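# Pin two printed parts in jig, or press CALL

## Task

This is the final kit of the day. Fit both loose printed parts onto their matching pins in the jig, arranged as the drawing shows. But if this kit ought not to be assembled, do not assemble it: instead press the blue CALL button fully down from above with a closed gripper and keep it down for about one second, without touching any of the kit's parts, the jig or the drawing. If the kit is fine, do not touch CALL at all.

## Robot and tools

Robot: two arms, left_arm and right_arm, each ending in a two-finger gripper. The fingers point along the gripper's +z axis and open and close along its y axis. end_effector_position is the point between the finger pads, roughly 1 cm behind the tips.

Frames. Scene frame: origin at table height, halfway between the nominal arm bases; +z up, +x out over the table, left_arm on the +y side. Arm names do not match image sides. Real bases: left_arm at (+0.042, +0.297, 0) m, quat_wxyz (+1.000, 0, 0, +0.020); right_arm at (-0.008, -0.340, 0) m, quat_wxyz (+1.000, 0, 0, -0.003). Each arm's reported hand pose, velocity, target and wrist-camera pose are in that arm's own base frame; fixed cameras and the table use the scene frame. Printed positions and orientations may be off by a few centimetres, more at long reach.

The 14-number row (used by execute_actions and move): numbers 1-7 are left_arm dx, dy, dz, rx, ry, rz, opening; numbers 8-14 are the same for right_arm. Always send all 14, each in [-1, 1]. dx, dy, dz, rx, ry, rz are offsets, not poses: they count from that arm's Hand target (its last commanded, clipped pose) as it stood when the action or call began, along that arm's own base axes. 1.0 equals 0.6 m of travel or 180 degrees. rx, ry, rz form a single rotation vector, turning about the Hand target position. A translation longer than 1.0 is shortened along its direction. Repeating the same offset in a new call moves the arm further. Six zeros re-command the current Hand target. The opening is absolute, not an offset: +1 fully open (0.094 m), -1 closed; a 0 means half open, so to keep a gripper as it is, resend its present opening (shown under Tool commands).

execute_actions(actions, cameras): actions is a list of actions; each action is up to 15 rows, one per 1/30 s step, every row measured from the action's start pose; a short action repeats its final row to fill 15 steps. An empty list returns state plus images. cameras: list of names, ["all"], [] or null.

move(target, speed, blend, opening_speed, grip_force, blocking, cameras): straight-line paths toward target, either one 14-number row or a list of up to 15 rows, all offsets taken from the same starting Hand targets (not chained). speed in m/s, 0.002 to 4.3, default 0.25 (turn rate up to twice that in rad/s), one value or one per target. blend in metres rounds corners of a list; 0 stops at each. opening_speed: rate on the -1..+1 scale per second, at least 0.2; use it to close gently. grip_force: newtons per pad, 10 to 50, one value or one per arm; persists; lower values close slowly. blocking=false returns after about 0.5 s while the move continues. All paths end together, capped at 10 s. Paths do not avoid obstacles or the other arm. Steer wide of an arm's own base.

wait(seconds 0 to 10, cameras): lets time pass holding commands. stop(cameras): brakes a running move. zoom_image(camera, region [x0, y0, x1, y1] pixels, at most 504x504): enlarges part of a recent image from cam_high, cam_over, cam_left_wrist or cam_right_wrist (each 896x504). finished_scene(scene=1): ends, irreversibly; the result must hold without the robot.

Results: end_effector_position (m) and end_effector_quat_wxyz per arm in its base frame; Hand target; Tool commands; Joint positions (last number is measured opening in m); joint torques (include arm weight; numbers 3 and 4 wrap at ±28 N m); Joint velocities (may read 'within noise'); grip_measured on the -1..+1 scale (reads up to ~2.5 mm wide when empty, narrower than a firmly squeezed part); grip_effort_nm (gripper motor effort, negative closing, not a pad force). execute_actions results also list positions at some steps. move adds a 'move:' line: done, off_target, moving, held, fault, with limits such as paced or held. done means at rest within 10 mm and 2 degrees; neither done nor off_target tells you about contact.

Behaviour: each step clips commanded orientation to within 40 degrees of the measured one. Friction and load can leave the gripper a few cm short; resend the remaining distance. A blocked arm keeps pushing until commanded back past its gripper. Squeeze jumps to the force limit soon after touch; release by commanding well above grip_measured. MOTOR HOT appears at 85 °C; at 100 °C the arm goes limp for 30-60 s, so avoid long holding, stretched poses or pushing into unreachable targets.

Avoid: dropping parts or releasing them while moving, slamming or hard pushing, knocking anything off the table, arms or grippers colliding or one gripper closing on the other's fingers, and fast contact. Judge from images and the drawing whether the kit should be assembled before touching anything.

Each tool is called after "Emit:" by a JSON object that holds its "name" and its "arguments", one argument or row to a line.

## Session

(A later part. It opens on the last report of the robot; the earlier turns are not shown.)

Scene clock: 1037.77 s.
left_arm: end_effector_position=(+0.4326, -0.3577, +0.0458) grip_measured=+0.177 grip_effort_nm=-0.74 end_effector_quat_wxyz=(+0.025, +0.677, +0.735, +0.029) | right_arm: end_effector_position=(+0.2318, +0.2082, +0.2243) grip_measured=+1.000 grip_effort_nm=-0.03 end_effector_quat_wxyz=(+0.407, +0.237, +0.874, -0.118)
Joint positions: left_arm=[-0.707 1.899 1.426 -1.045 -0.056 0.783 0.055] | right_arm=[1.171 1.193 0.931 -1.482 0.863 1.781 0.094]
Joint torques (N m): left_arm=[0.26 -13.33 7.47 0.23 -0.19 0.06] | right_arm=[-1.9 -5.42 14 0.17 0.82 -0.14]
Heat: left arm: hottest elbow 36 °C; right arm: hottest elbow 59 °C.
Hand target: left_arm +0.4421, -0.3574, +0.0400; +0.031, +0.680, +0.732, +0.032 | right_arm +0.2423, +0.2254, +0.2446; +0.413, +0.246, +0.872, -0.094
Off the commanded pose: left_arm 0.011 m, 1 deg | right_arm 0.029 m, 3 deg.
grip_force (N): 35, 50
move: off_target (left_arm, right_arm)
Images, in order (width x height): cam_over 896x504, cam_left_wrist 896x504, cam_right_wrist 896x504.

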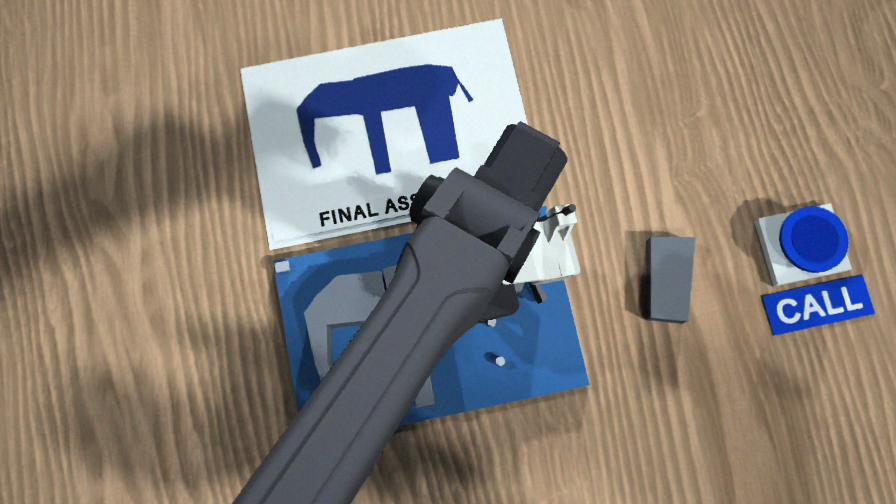

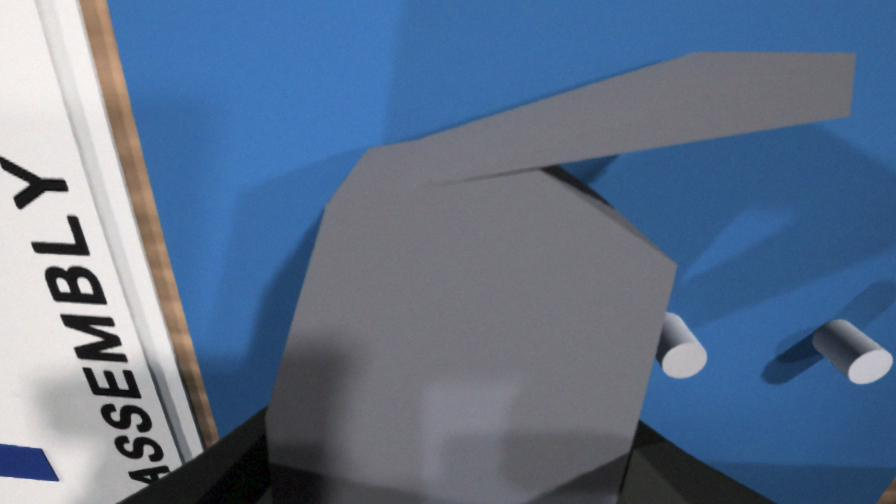

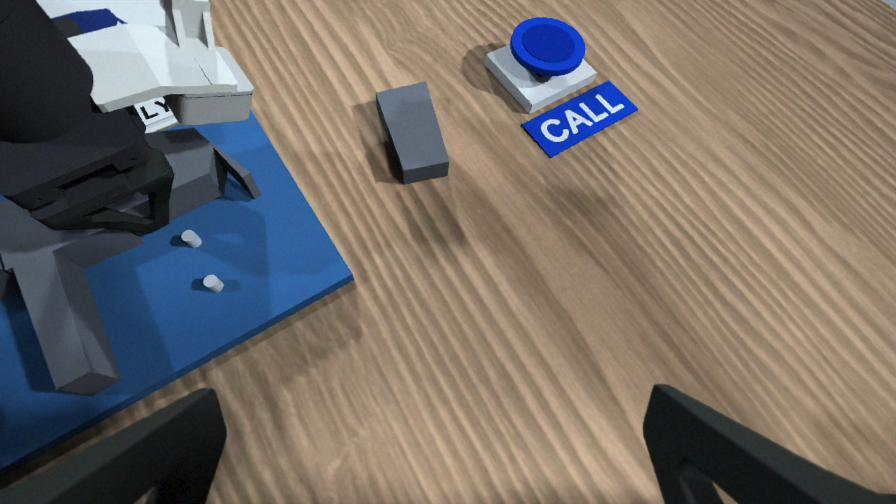

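Emit:
{"name": "move", "arguments": {
  "target": [0.011,0.002,0.006,0,0,0,-0.05,0,0,0,0,0,0,1],
  "cameras": ["cam_right_wrist"],
  "speed": 0.1
}}

Emit:
{"name": "zoom_image", "arguments": {
  "camera": "cam_right_wrist",
  "region": [80, 90, 240, 250]
}}

Scene clock: 1049.00 s.
left_arm: end_effector_position=(+0.4325, -0.3576, +0.0450) grip_measured=+0.177 grip_effort_nm=-0.74 end_effector_quat_wxyz=(+0.025, +0.680, +0.732, +0.029) | right_arm: end_effector_position=(+0.2318, +0.2082, +0.2243) grip_measured=+1.000 grip_effort_nm=-0.03 end_effector_quat_wxyz=(+0.407, +0.237, +0.874, -0.118)
Joint positions: left_arm=[-0.707 1.9 1.426 -1.045 -0.056 0.791 0.055] | right_arm=[1.171 1.193 0.931 -1.482 0.863 1.781 0.094]
Joint torques (N m): left_arm=[0.5 -13.27 9.09 0.34 -0.12 0.14] | right_arm=[-1.96 -5.36 14 0.14 0.82 -0.14]
Heat: left arm: hottest elbow 35 °C; right arm: hottest elbow 59 °C.
Hand target: left_arm +0.4487, -0.3562, +0.0436; +0.031, +0.680, +0.732, +0.032 | right_arm +0.2423, +0.2254, +0.2446; +0.413, +0.246, +0.872, -0.094
Off the commanded pose: left_arm 0.016 m, 1 deg | right_arm 0.029 m, 3 deg.
grip_force (N): 35, 50
move: off_target (left_arm, right_arm)
Images, in order (width x height): cam_right_wrist 896x504.

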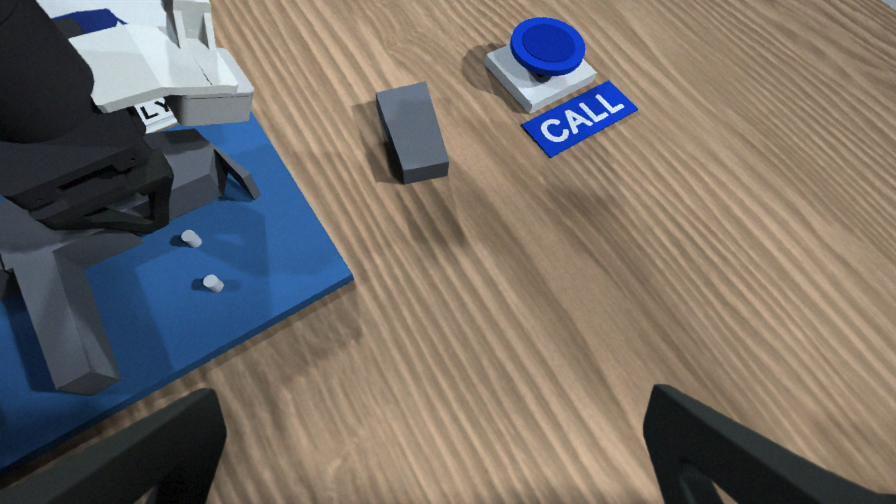

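Scaled by 3.150 from the camera's 896x504 image, which has a finer 1280x720 frame.

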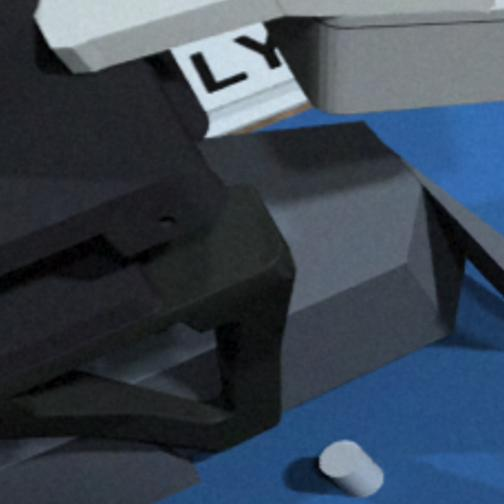

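Push x command further, and then y, in one sweep.

Emit:
{"name": "move", "arguments": {
  "target": [
    [0.012,0.003,0.004,0,0,0,-0.05,0,0,0,0,0,0,1],
    [0.022,0.003,0.006,0,0,0,-0.05,0,0,0,0,0,0,1]
  ],
  "cameras": ["cam_right_wrist","cam_over"],
  "speed": 0.1
}}

Emit:
{"name": "zoom_image", "arguments": {
  "camera": "cam_right_wrist",
  "region": [80, 90, 240, 250]
}}

Emit:
{"name": "zoom_image", "arguments": {
  "camera": "cam_over",
  "region": [400, 220, 600, 400]
}}

Scene clock: 1055.97 s.
left_arm: end_effector_position=(+0.4329, -0.3583, +0.0420) grip_measured=+0.177 grip_effort_nm=-0.74 end_effector_quat_wxyz=(+0.018, +0.685, +0.727, +0.026) | right_arm: end_effector_position=(+0.2318, +0.2082, +0.2243) grip_measured=+1.000 grip_effort_nm=-0.03 end_effector_quat_wxyz=(+0.407, +0.237, +0.874, -0.118)
Joint positions: left_arm=[-0.706 1.912 1.437 -1.056 -0.05 0.806 0.055] | right_arm=[1.171 1.193 0.931 -1.482 0.863 1.781 0.094]
Joint torques (N m): left_arm=[2.14 -13.1 10.84 -0.23 -0.3 0.12] | right_arm=[-2.02 -5.42 14 0.17 0.82 -0.14]
Heat: left arm: hottest elbow 35 °C; right arm: hottest elbow 59 °C.
Hand target: left_arm +0.4619, -0.3544, +0.0472; +0.031, +0.680, +0.732, +0.032 | right_arm +0.2423, +0.2254, +0.2446; +0.413, +0.246, +0.872, -0.094
Off the commanded pose: left_arm 0.030 m, 2 deg | right_arm 0.029 m, 3 deg.
grip_force (N): 35, 50
move: off_target (left_arm, right_arm)
Images, in order (width x height): cam_over 896x504, cam_right_wrist 896x504.

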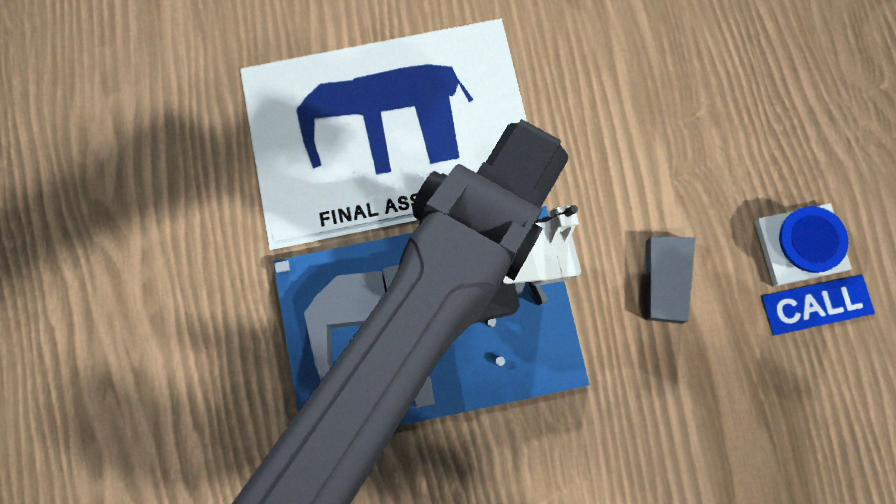

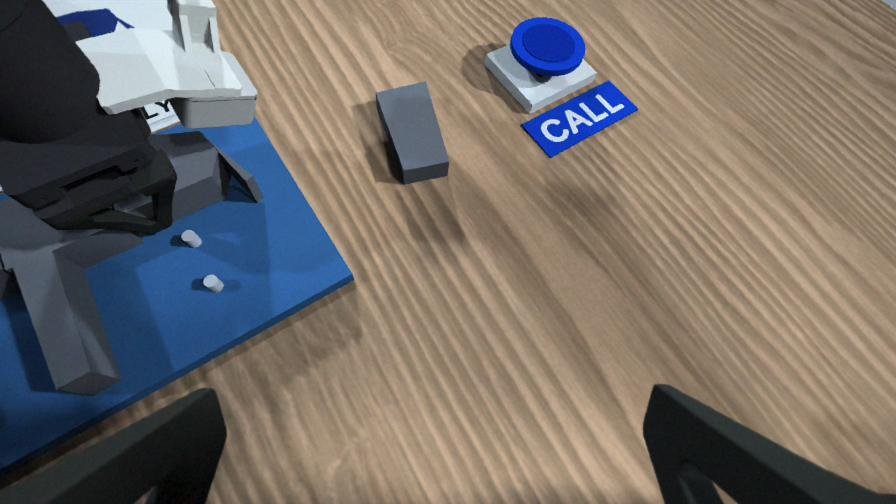

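Scaled by 3.150 from the camera's 896x504 image, which has a finer 1280x720 frame.

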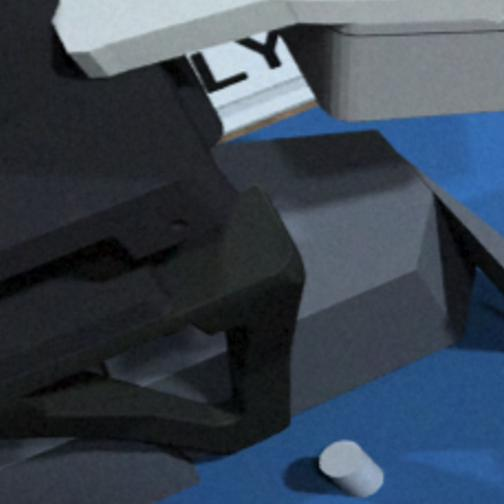

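Scaled by 2.520 from the camera's 896x504 image, which has a finer 1280x720 frame.

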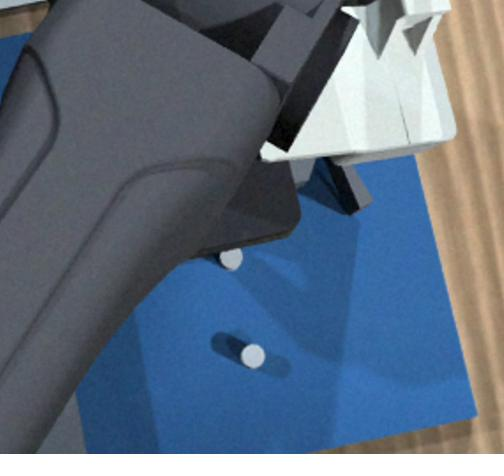

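Emit:
{"name": "move", "arguments": {
  "target": [-0.034,0,-0.04,0,0,0,-0.05,0,0,0,0,0,0,1],
  "cameras": ["cam_right_wrist","cam_left_wrist"],
  "speed": 0.06
}}

Emit:
{"name": "zoom_image", "arguments": {
  "camera": "cam_right_wrist",
  "region": [80, 90, 240, 250]
}}

Scene clock: 1063.23 s.
left_arm: end_effector_position=(+0.4323, -0.3591, +0.0362) grip_measured=+0.177 grip_effort_nm=-0.74 end_effector_quat_wxyz=(+0.026, +0.685, +0.727, +0.023) | right_arm: end_effector_position=(+0.2318, +0.2082, +0.2243) grip_measured=+1.000 grip_effort_nm=-0.03 end_effector_quat_wxyz=(+0.407, +0.237, +0.874, -0.118)
Joint positions: left_arm=[-0.706 1.911 1.417 -1.022 -0.044 0.806 0.055] | right_arm=[1.171 1.193 0.931 -1.482 0.863 1.781 0.094]
Joint torques (N m): left_arm=[-0.32 -14.15 6.17 1.16 -0.61 -0.09] | right_arm=[-2.02 -5.36 14.01 0.16 0.82 -0.14]
Heat: left arm: hottest elbow 35 °C; right arm: hottest elbow 59 °C.
Hand target: left_arm +0.4415, -0.3544, +0.0232; +0.031, +0.680, +0.732, +0.032 | right_arm +0.2423, +0.2254, +0.2446; +0.413, +0.246, +0.872, -0.094
Off the commanded pose: left_arm 0.017 m, 1 deg | right_arm 0.029 m, 3 deg.
grip_force (N): 35, 50
move: off_target (left_arm, right_arm)
Images, in order (width x height): cam_left_wrist 896x504, cam_right_wrist 896x504.

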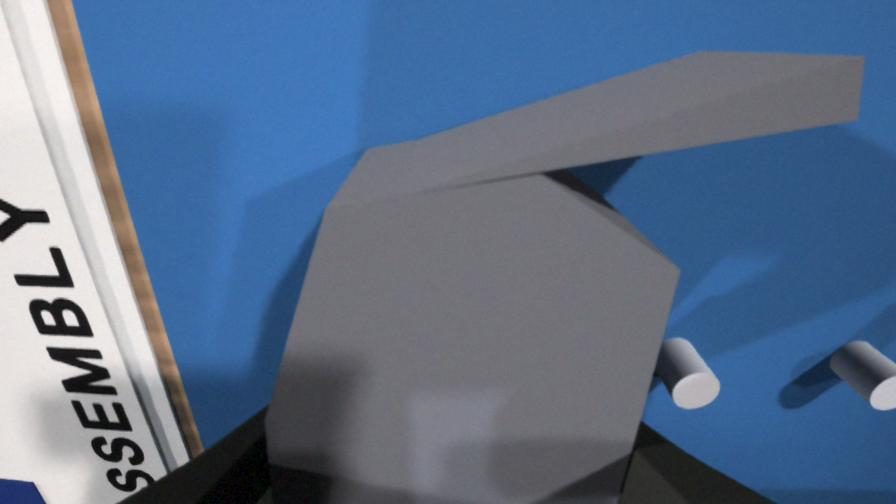

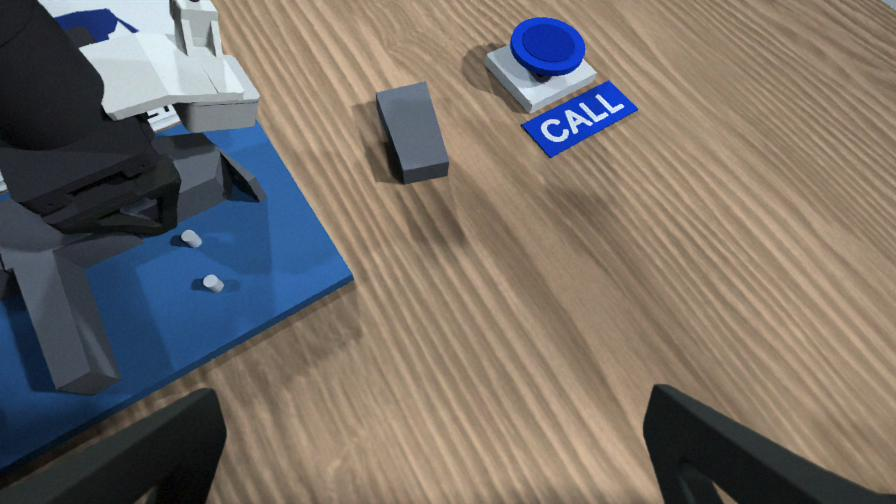

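Scaled by 3.150 from the camera's 896x504 image, which has a finer 1280x720 frame.

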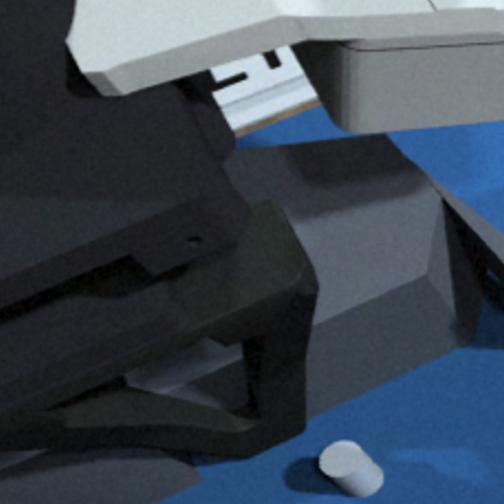

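Emit:
{"name": "move", "arguments": {
  "target": [-0.008,-0.006,-0.018,0,0,0,-0.05,0,0,0,0,0,0,1],
  "cameras": ["cam_right_wrist","cam_left_wrist","cam_over"],
  "speed": 0.06
}}

Emit:
{"name": "zoom_image", "arguments": {
  "camera": "cam_right_wrist",
  "region": [80, 90, 240, 250]
}}

Scene clock: 1068.70 s.
left_arm: end_effector_position=(+0.4328, -0.3595, +0.0368) grip_measured=+0.177 grip_effort_nm=-0.74 end_effector_quat_wxyz=(+0.034, +0.684, +0.728, +0.024) | right_arm: end_effector_position=(+0.2318, +0.2082, +0.2243) grip_measured=+1.000 grip_effort_nm=-0.03 end_effector_quat_wxyz=(+0.407, +0.237, +0.874, -0.118)
Joint positions: left_arm=[-0.706 1.903 1.406 -1.004 -0.044 0.805 0.055] | right_arm=[1.171 1.193 0.931 -1.482 0.863 1.781 0.094]
Joint torques (N m): left_arm=[-0.38 -11.81 5.68 1.36 -0.72 -0.15] | right_arm=[-1.96 -5.36 14 0.16 0.81 -0.14]
Heat: left arm: hottest elbow 35 °C; right arm: hottest elbow 59 °C.
Hand target: left_arm +0.4367, -0.3580, +0.0124; +0.031, +0.680, +0.732, +0.032 | right_arm +0.2423, +0.2254, +0.2446; +0.413, +0.246, +0.872, -0.094
Off the commanded pose: left_arm 0.025 m, 1 deg | right_arm 0.029 m, 3 deg.
grip_force (N): 35, 50
move: off_target (left_arm, right_arm)
Images, in order (width x height): cam_over 896x504, cam_left_wrist 896x504, cam_right_wrist 896x504.

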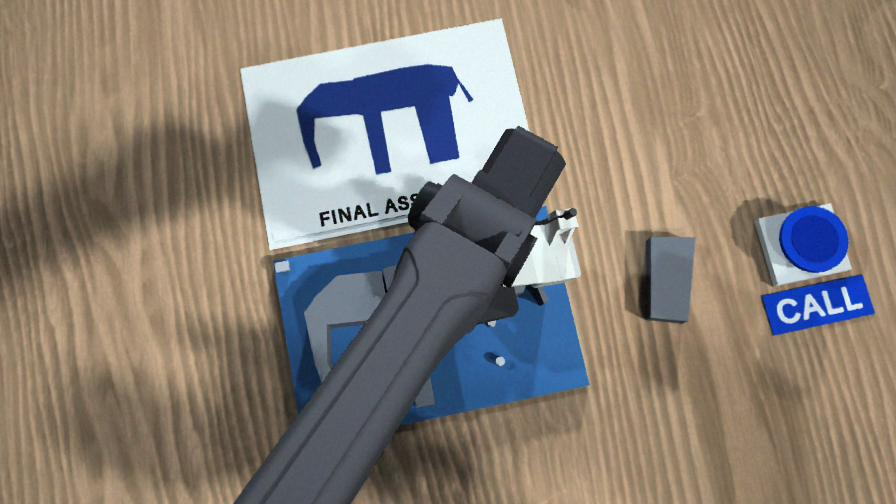

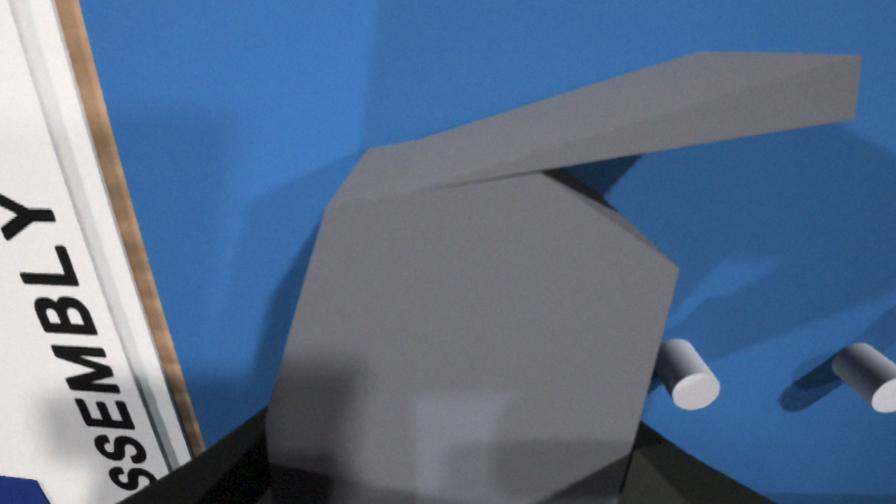

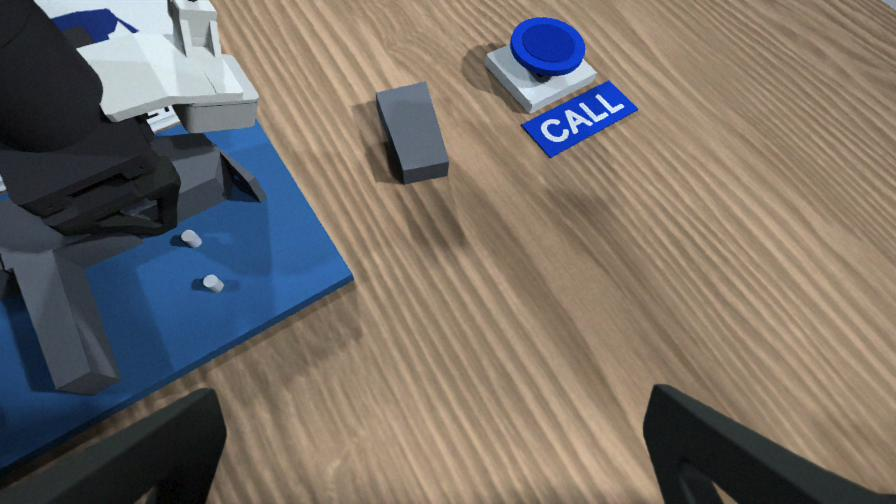

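Scaled by 3.150 from the camera's 896x504 image, which has a finer 1280x720 frame.

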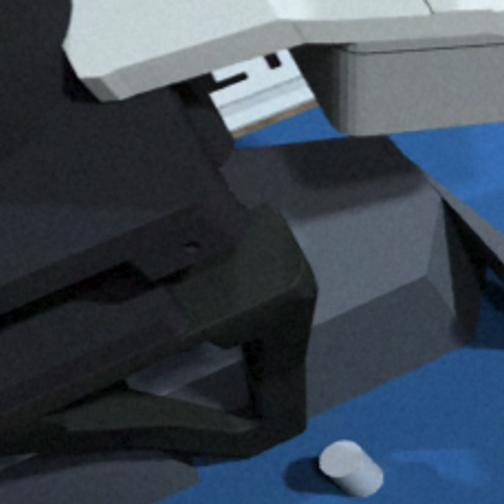

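Emit:
{"name": "move", "arguments": {
  "target": [
    [0,0,0.022,0,0,0,-0.05,0,0,0,0,0,0,1],
    [0,0,0.022,0,0,0,0.4,0,0,0,0,0,0,1]
  ],
  "cameras": ["cam_right_wrist","cam_left_wrist"],
  "speed": 0.06,
  "opening_speed": 0.4
}}

Emit:
{"name": "zoom_image", "arguments": {
  "camera": "cam_right_wrist",
  "region": [80, 90, 240, 250]
}}

Scene clock: 1081.53 s.
left_arm: end_effector_position=(+0.4358, -0.3589, +0.0371) grip_measured=+0.398 grip_effort_nm=0.11 end_effector_quat_wxyz=(+0.037, +0.681, +0.731, +0.028) | right_arm: end_effector_position=(+0.2318, +0.2082, +0.2243) grip_measured=+1.000 grip_effort_nm=-0.03 end_effector_quat_wxyz=(+0.407, +0.237, +0.874, -0.118)
Joint positions: left_arm=[-0.704 1.903 1.406 -0.996 -0.053 0.797 0.066] | right_arm=[1.171 1.193 0.931 -1.482 0.863 1.781 0.094]
Joint torques (N m): left_arm=[-0.32 -12.63 6.6 0.12 -0.31 -0.08] | right_arm=[-1.9 -5.42 14 0.18 0.82 -0.14]
Heat: left arm: hottest elbow 35 °C; right arm: hottest elbow 60 °C.
Hand target: left_arm +0.4367, -0.3580, +0.0256; +0.031, +0.680, +0.732, +0.032 | right_arm +0.2423, +0.2254, +0.2446; +0.413, +0.246, +0.872, -0.094
Off the commanded pose: left_arm 0.012 m, 1 deg | right_arm 0.029 m, 3 deg.
grip_force (N): 35, 50
move: off_target (left_arm, right_arm); target 2's new opening was sent with left_arm's hand 0.012 m and 1 deg from that target
Images, in order (width x height): cam_left_wrist 896x504, cam_right_wrist 896x504.

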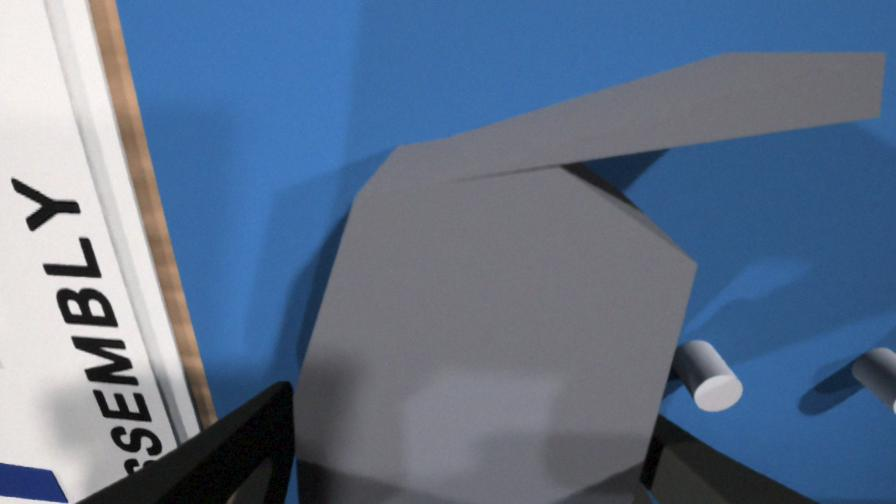

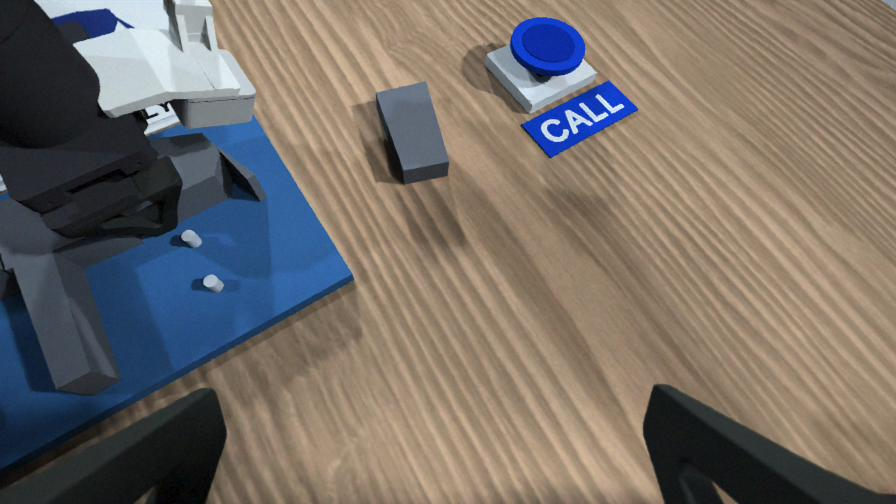

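Scaled by 3.150 from the camera's 896x504 image, which has a finer 1280x720 frame.

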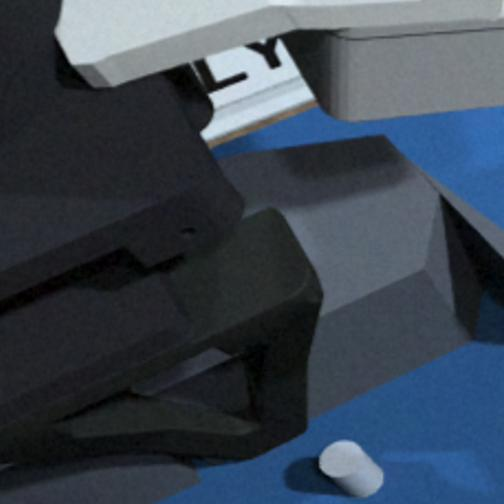

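Emit:
{"name": "move", "arguments": {
  "target": [
    [0,0,0.03,0,0,0,0.45,0,0,0,0,0,0,1],
    [-0.01,0,0.15,0,0,0,0.45,0,0,0,0,0,0,1],
    [-0.3,0.2,0.3,0,0,0,0.6,0,0,0,0,0,0,1]
  ],
  "cameras": ["cam_right_wrist","cam_left_wrist","cam_over"],
  "speed": [0.03,0.06,0.25]
}}

Emit:
{"name": "zoom_image", "arguments": {
  "camera": "cam_over",
  "region": [370, 220, 600, 430]
}}

Emit:
{"name": "zoom_image", "arguments": {
  "camera": "cam_right_wrist",
  "region": [0, 60, 300, 310]
}}

Scene clock: 1091.83 s.
left_arm: end_effector_position=(+0.2594, -0.2354, +0.2006) grip_measured=+0.598 grip_effort_nm=0.10 end_effector_quat_wxyz=(+0.025, +0.683, +0.730, +0.033) | right_arm: end_effector_position=(+0.2318, +0.2082, +0.2243) grip_measured=+1.000 grip_effort_nm=-0.03 end_effector_quat_wxyz=(+0.407, +0.237, +0.874, -0.118)
Joint positions: left_arm=[-0.769 1.234 1.07 -1.356 -0.067 0.737 0.075] | right_arm=[1.171 1.193 0.931 -1.482 0.863 1.781 0.094]
Joint torques (N m): left_arm=[-0.91 -6.48 8.16 -0.53 -0.21 -0.15] | right_arm=[-1.96 -5.3 14 0.17 0.82 -0.14]
Heat: left arm: hottest elbow 36 °C; right arm: hottest elbow 60 °C.
Hand target: left_arm +0.2567, -0.2380, +0.2056; +0.031, +0.680, +0.732, +0.032 | right_arm +0.2423, +0.2254, +0.2446; +0.413, +0.246, +0.872, -0.094
Off the commanded pose: left_arm 0.006 m, 1 deg | right_arm 0.029 m, 3 deg.
grip_force (N): 35, 50
move: off_target (right_arm)
Images, in order (width x height): cam_over 896x504, cam_left_wrist 896x504, cam_right_wrist 896x504.

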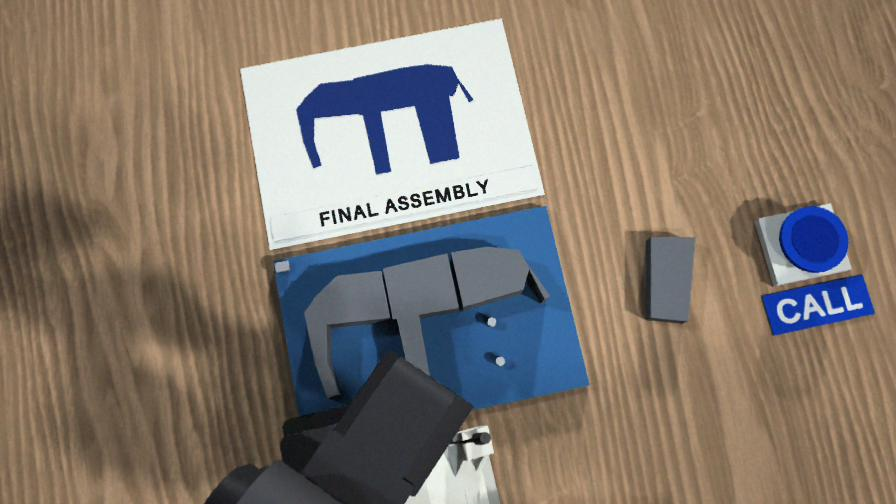

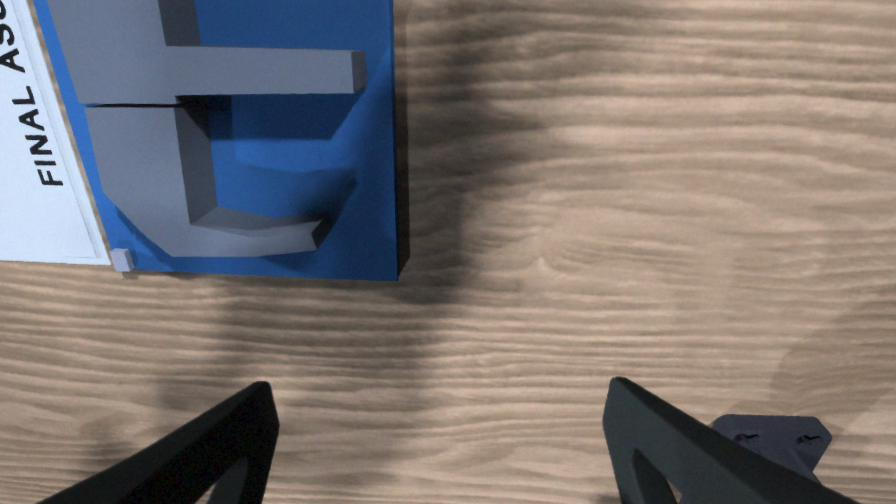

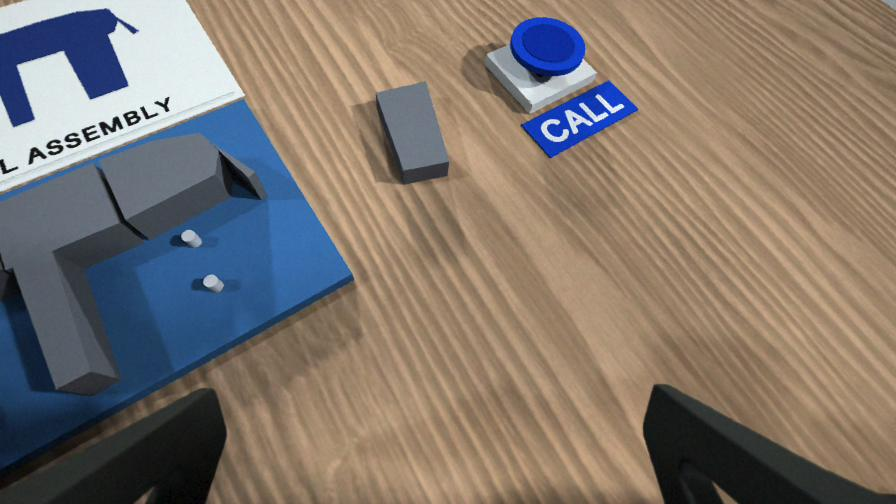

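Scaled by 2.191 from the camera's 896x504 image, which has a finer 1280x720 frame.

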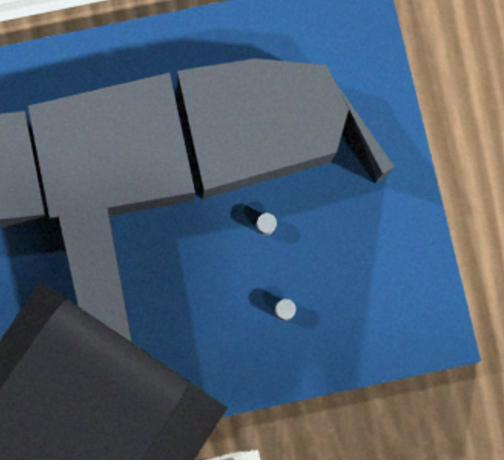

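Scaled by 1.680 from the camera's 896x504 image, which has a finer 1280x720 frame.

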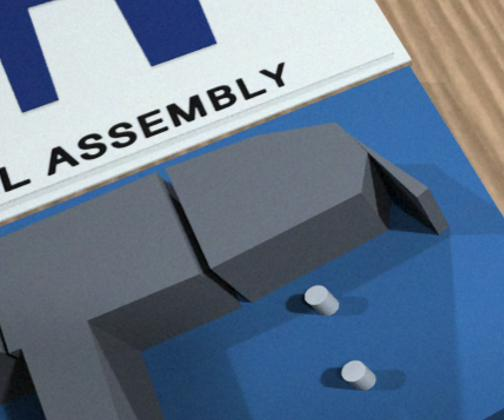

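Emit:
{"name": "move", "arguments": {
  "target": [
    [0,0.35,0,0,0,0,0.6,0.1,-0.221,0,0.0956,0.2624,0.0884,1],
    [0,0.35,0,0,0,0,0.6,0.413,-0.221,-0.174,0.0956,0.2624,0.0884,1]
  ],
  "cameras": ["cam_right_wrist","cam_left_wrist","cam_over"],
  "speed": 0.3,
  "blend": 0.05
}}

Emit:
{"name": "zoom_image", "arguments": {
  "camera": "cam_over",
  "region": [370, 220, 600, 430]
}}

Scene clock: 1128.87 s.
left_arm: end_effector_position=(+0.2577, -0.0306, +0.2000) grip_measured=+0.598 grip_effort_nm=0.10 end_effector_quat_wxyz=(+0.022, +0.679, +0.734, +0.030) | right_arm: end_effector_position=(+0.4635, +0.0891, +0.1222) grip_measured=+1.000 grip_effort_nm=-0.03 end_effector_quat_wxyz=(-0.031, +0.131, +0.991, -0.011)
Joint positions: left_arm=[-0.132 0.963 0.877 -1.413 -0.024 1.362 0.075] | right_arm=[0.191 1.676 1.328 -1.288 0.001 0.454 0.094]
Joint torques (N m): left_arm=[0.97 -3.37 8.29 -0.13 0 0.06] | right_arm=[-1.79 -14.27 13.76 0.16 0.01 -0.13]
Heat: left arm: hottest elbow 35 °C; right arm: hottest elbow 61 °C.
Hand target: left_arm +0.2567, -0.0280, +0.2056; +0.031, +0.680, +0.732, +0.032 | right_arm +0.4901, +0.0928, +0.1402; +0.000, +0.126, +0.992, +0.000
Off the commanded pose: left_arm 0.006 m, 1 deg | right_arm 0.032 m, 4 deg.
grip_force (N): 35, 50
move: off_target (right_arm)
Images, in order (width x height): cam_over 896x504, cam_left_wrist 896x504, cam_right_wrist 896x504.

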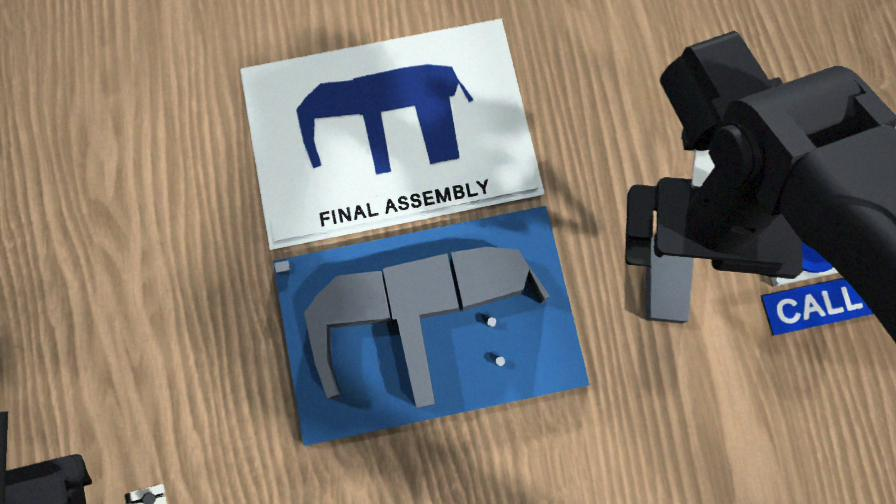

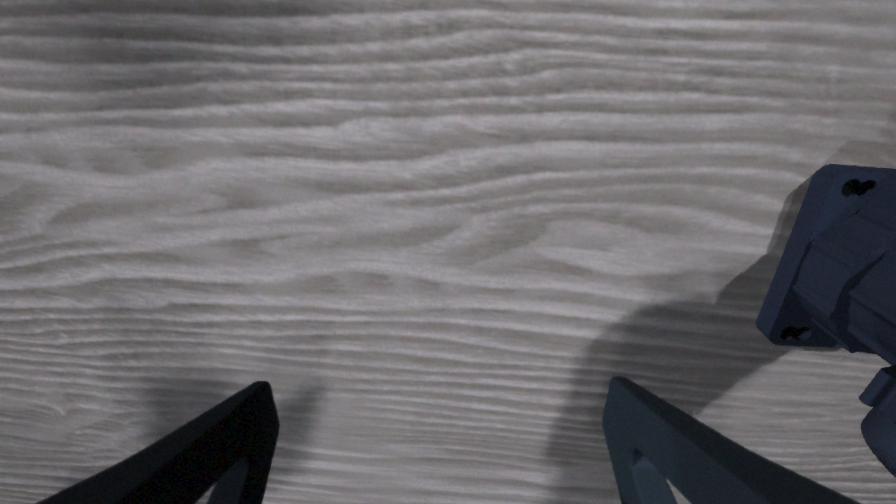

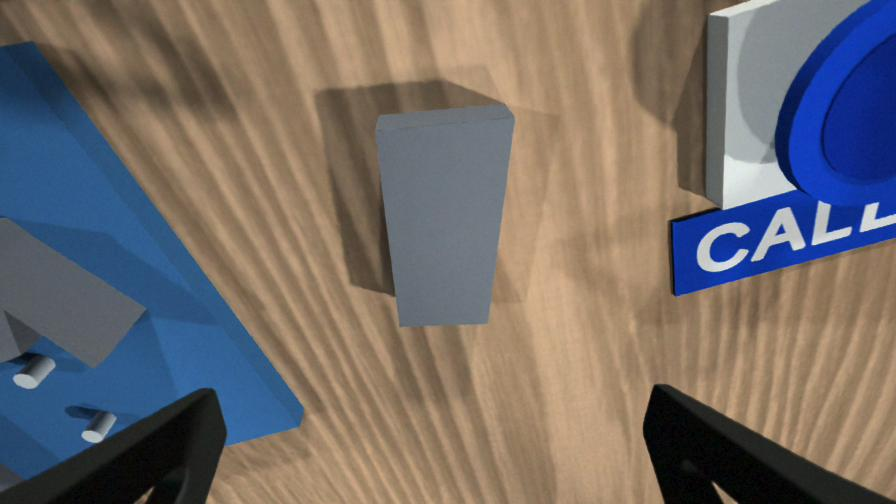

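Scaled by 2.191 from the camera's 896x504 image, which has a finer 1280x720 frame.

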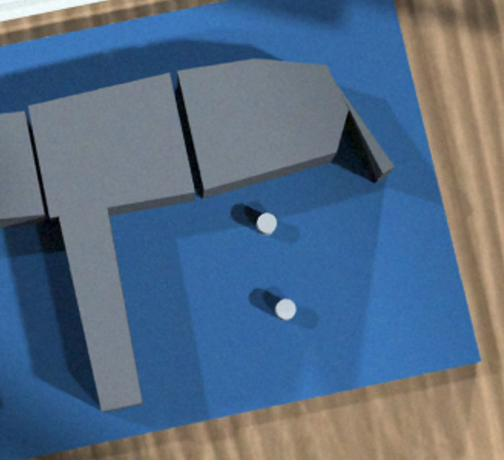

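Emit:
{"name": "move", "arguments": {
  "target": [0,0,0,0,0,0,0.6,0,-0.005,-0.15,0,0,0,1],
  "cameras": ["cam_right_wrist"],
  "speed": 0.12
}}

Scene clock: 1139.60 s.
left_arm: end_effector_position=(+0.2577, -0.0306, +0.2000) grip_measured=+0.598 grip_effort_nm=0.10 end_effector_quat_wxyz=(+0.022, +0.679, +0.734, +0.030) | right_arm: end_effector_position=(+0.4843, +0.0934, +0.0543) grip_measured=+1.000 grip_effort_nm=-0.03 end_effector_quat_wxyz=(-0.006, +0.128, +0.992, -0.001)
Joint positions: left_arm=[-0.132 0.963 0.877 -1.413 -0.024 1.362 0.075] | right_arm=[0.191 1.768 1.259 -1.074 -0.001 0.448 0.094]
Joint torques (N m): left_arm=[1.03 -3.19 8.21 -0.43 0.07 0.1] | right_arm=[-2.02 -14.74 7.75 0.5 0.01 -0.14]
Heat: left arm: hottest elbow 35 °C; right arm: hottest elbow 62 °C.
Hand target: left_arm +0.2567, -0.0280, +0.2056; +0.031, +0.680, +0.732, +0.032 | right_arm +0.4901, +0.0898, +0.0502; +0.000, +0.126, +0.992, +0.000
Off the commanded pose: left_arm 0.006 m, 1 deg | right_arm 0.008 m, 1 deg.
grip_force (N): 35, 50
move: done
Images, in order (width x height): cam_right_wrist 896x504.

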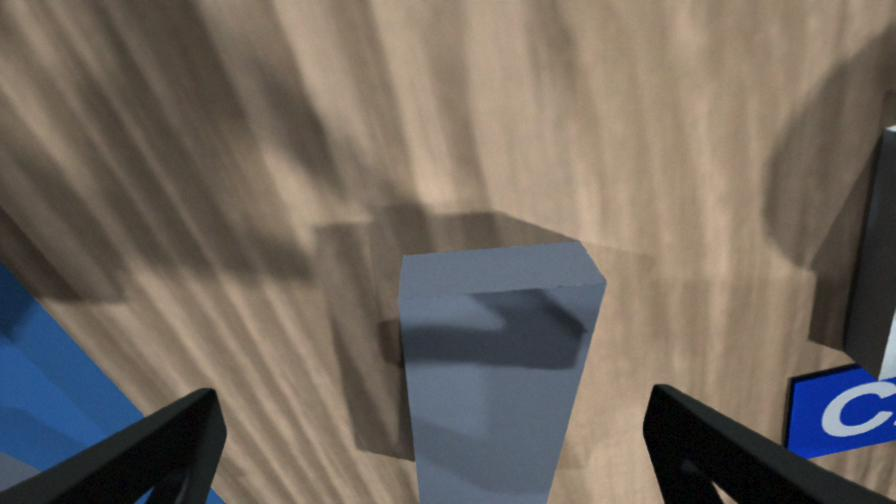

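Emit:
{"name": "move", "arguments": {
  "target": [
    [0,0,0,0,0,0,0.6,-0.032,-0.012,0,0,0,0,1],
    [0,0,0,0,0,0,0.6,-0.032,-0.012,-0.053,0,0,0,1]
  ],
  "cameras": ["cam_right_wrist"],
  "speed": 0.1
}}

Scene clock: 1147.30 s.
left_arm: end_effector_position=(+0.2577, -0.0306, +0.2000) grip_measured=+0.598 grip_effort_nm=0.10 end_effector_quat_wxyz=(+0.022, +0.679, +0.734, +0.030) | right_arm: end_effector_position=(+0.4664, +0.0892, +0.0235) grip_measured=+1.000 grip_effort_nm=-0.03 end_effector_quat_wxyz=(-0.004, +0.125, +0.992, -0.001)
Joint positions: left_arm=[-0.132 0.963 0.877 -1.413 -0.024 1.362 0.075] | right_arm=[0.19 1.768 1.164 -0.975 -0.001 0.44 0.094]
Joint torques (N m): left_arm=[0.73 -3.72 8.58 -0.44 0.07 0.1] | right_arm=[-1.96 -14.21 6.91 0.5 0 -0.14]
Heat: left arm: hottest elbow 35 °C; right arm: hottest elbow 61 °C.
Hand target: left_arm +0.2567, -0.0280, +0.2056; +0.031, +0.680, +0.732, +0.032 | right_arm +0.4709, +0.0826, +0.0184; +0.000, +0.126, +0.992, +0.000
Off the commanded pose: left_arm 0.006 m, 1 deg | right_arm 0.009 m, 1 deg.
grip_force (N): 35, 50
move: done
Images, in order (width x height): cam_right_wrist 896x504.

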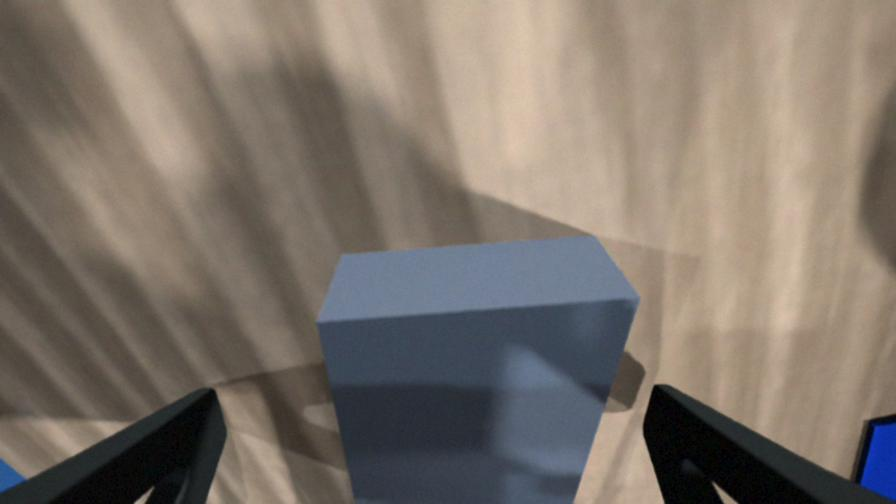

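Emit:
{"name": "move", "arguments": {
  "target": [
    [0,0,0,0,0,0,0.6,-0.002,-0.012,-0.004,0,0,0,1],
    [0,0,0,0,0,0,0.6,-0.002,-0.012,-0.004,0,0,0,-0.4]
  ],
  "cameras": ["cam_right_wrist"],
  "speed": 0.1,
  "opening_speed": 0.6,
  "grip_force": [50,35]
}}

Scene clock: 1155.40 s.
left_arm: end_effector_position=(+0.2577, -0.0306, +0.2000) grip_measured=+0.598 grip_effort_nm=0.10 end_effector_quat_wxyz=(+0.022, +0.679, +0.734, +0.030) | right_arm: end_effector_position=(+0.4673, +0.0830, +0.0216) grip_measured=-0.094 grip_effort_nm=-0.78 end_effector_quat_wxyz=(-0.002, +0.124, +0.992, +0.001)
Joint positions: left_arm=[-0.132 0.963 0.877 -1.413 -0.024 1.362 0.075] | right_arm=[0.176 1.768 1.158 -0.965 -0.002 0.425 0.043]
Joint torques (N m): left_arm=[0.03 -3.43 8.27 -0.51 0.08 0.05] | right_arm=[-1.96 -14.33 6.53 0.5 0.11 -0.13]
Heat: left arm: hottest elbow 35 °C; right arm: hottest elbow 59 °C.
Hand target: left_arm +0.2567, -0.0280, +0.2056; +0.031, +0.680, +0.732, +0.032 | right_arm +0.4697, +0.0754, +0.0160; +0.000, +0.126, +0.992, +0.000
Off the commanded pose: left_arm 0.006 m, 1 deg | right_arm 0.010 m, 0 deg.
grip_force (N): 50, 35
move: done
Images, in order (width x height): cam_right_wrist 896x504.

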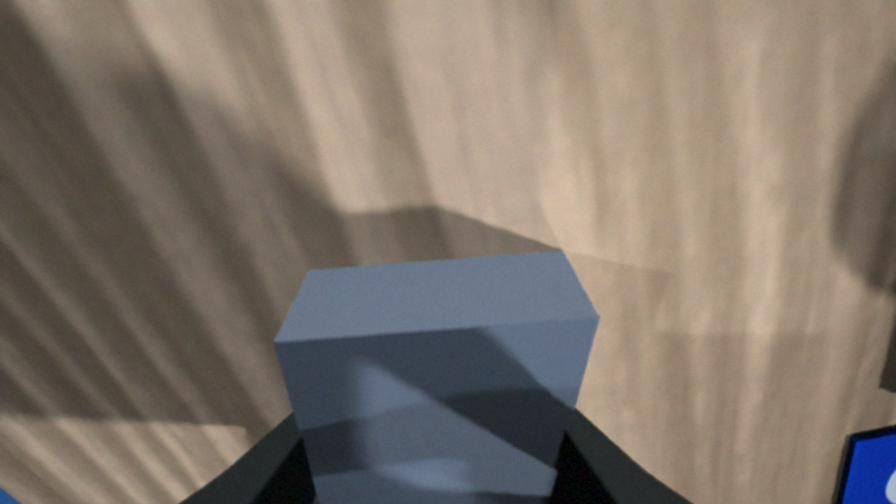

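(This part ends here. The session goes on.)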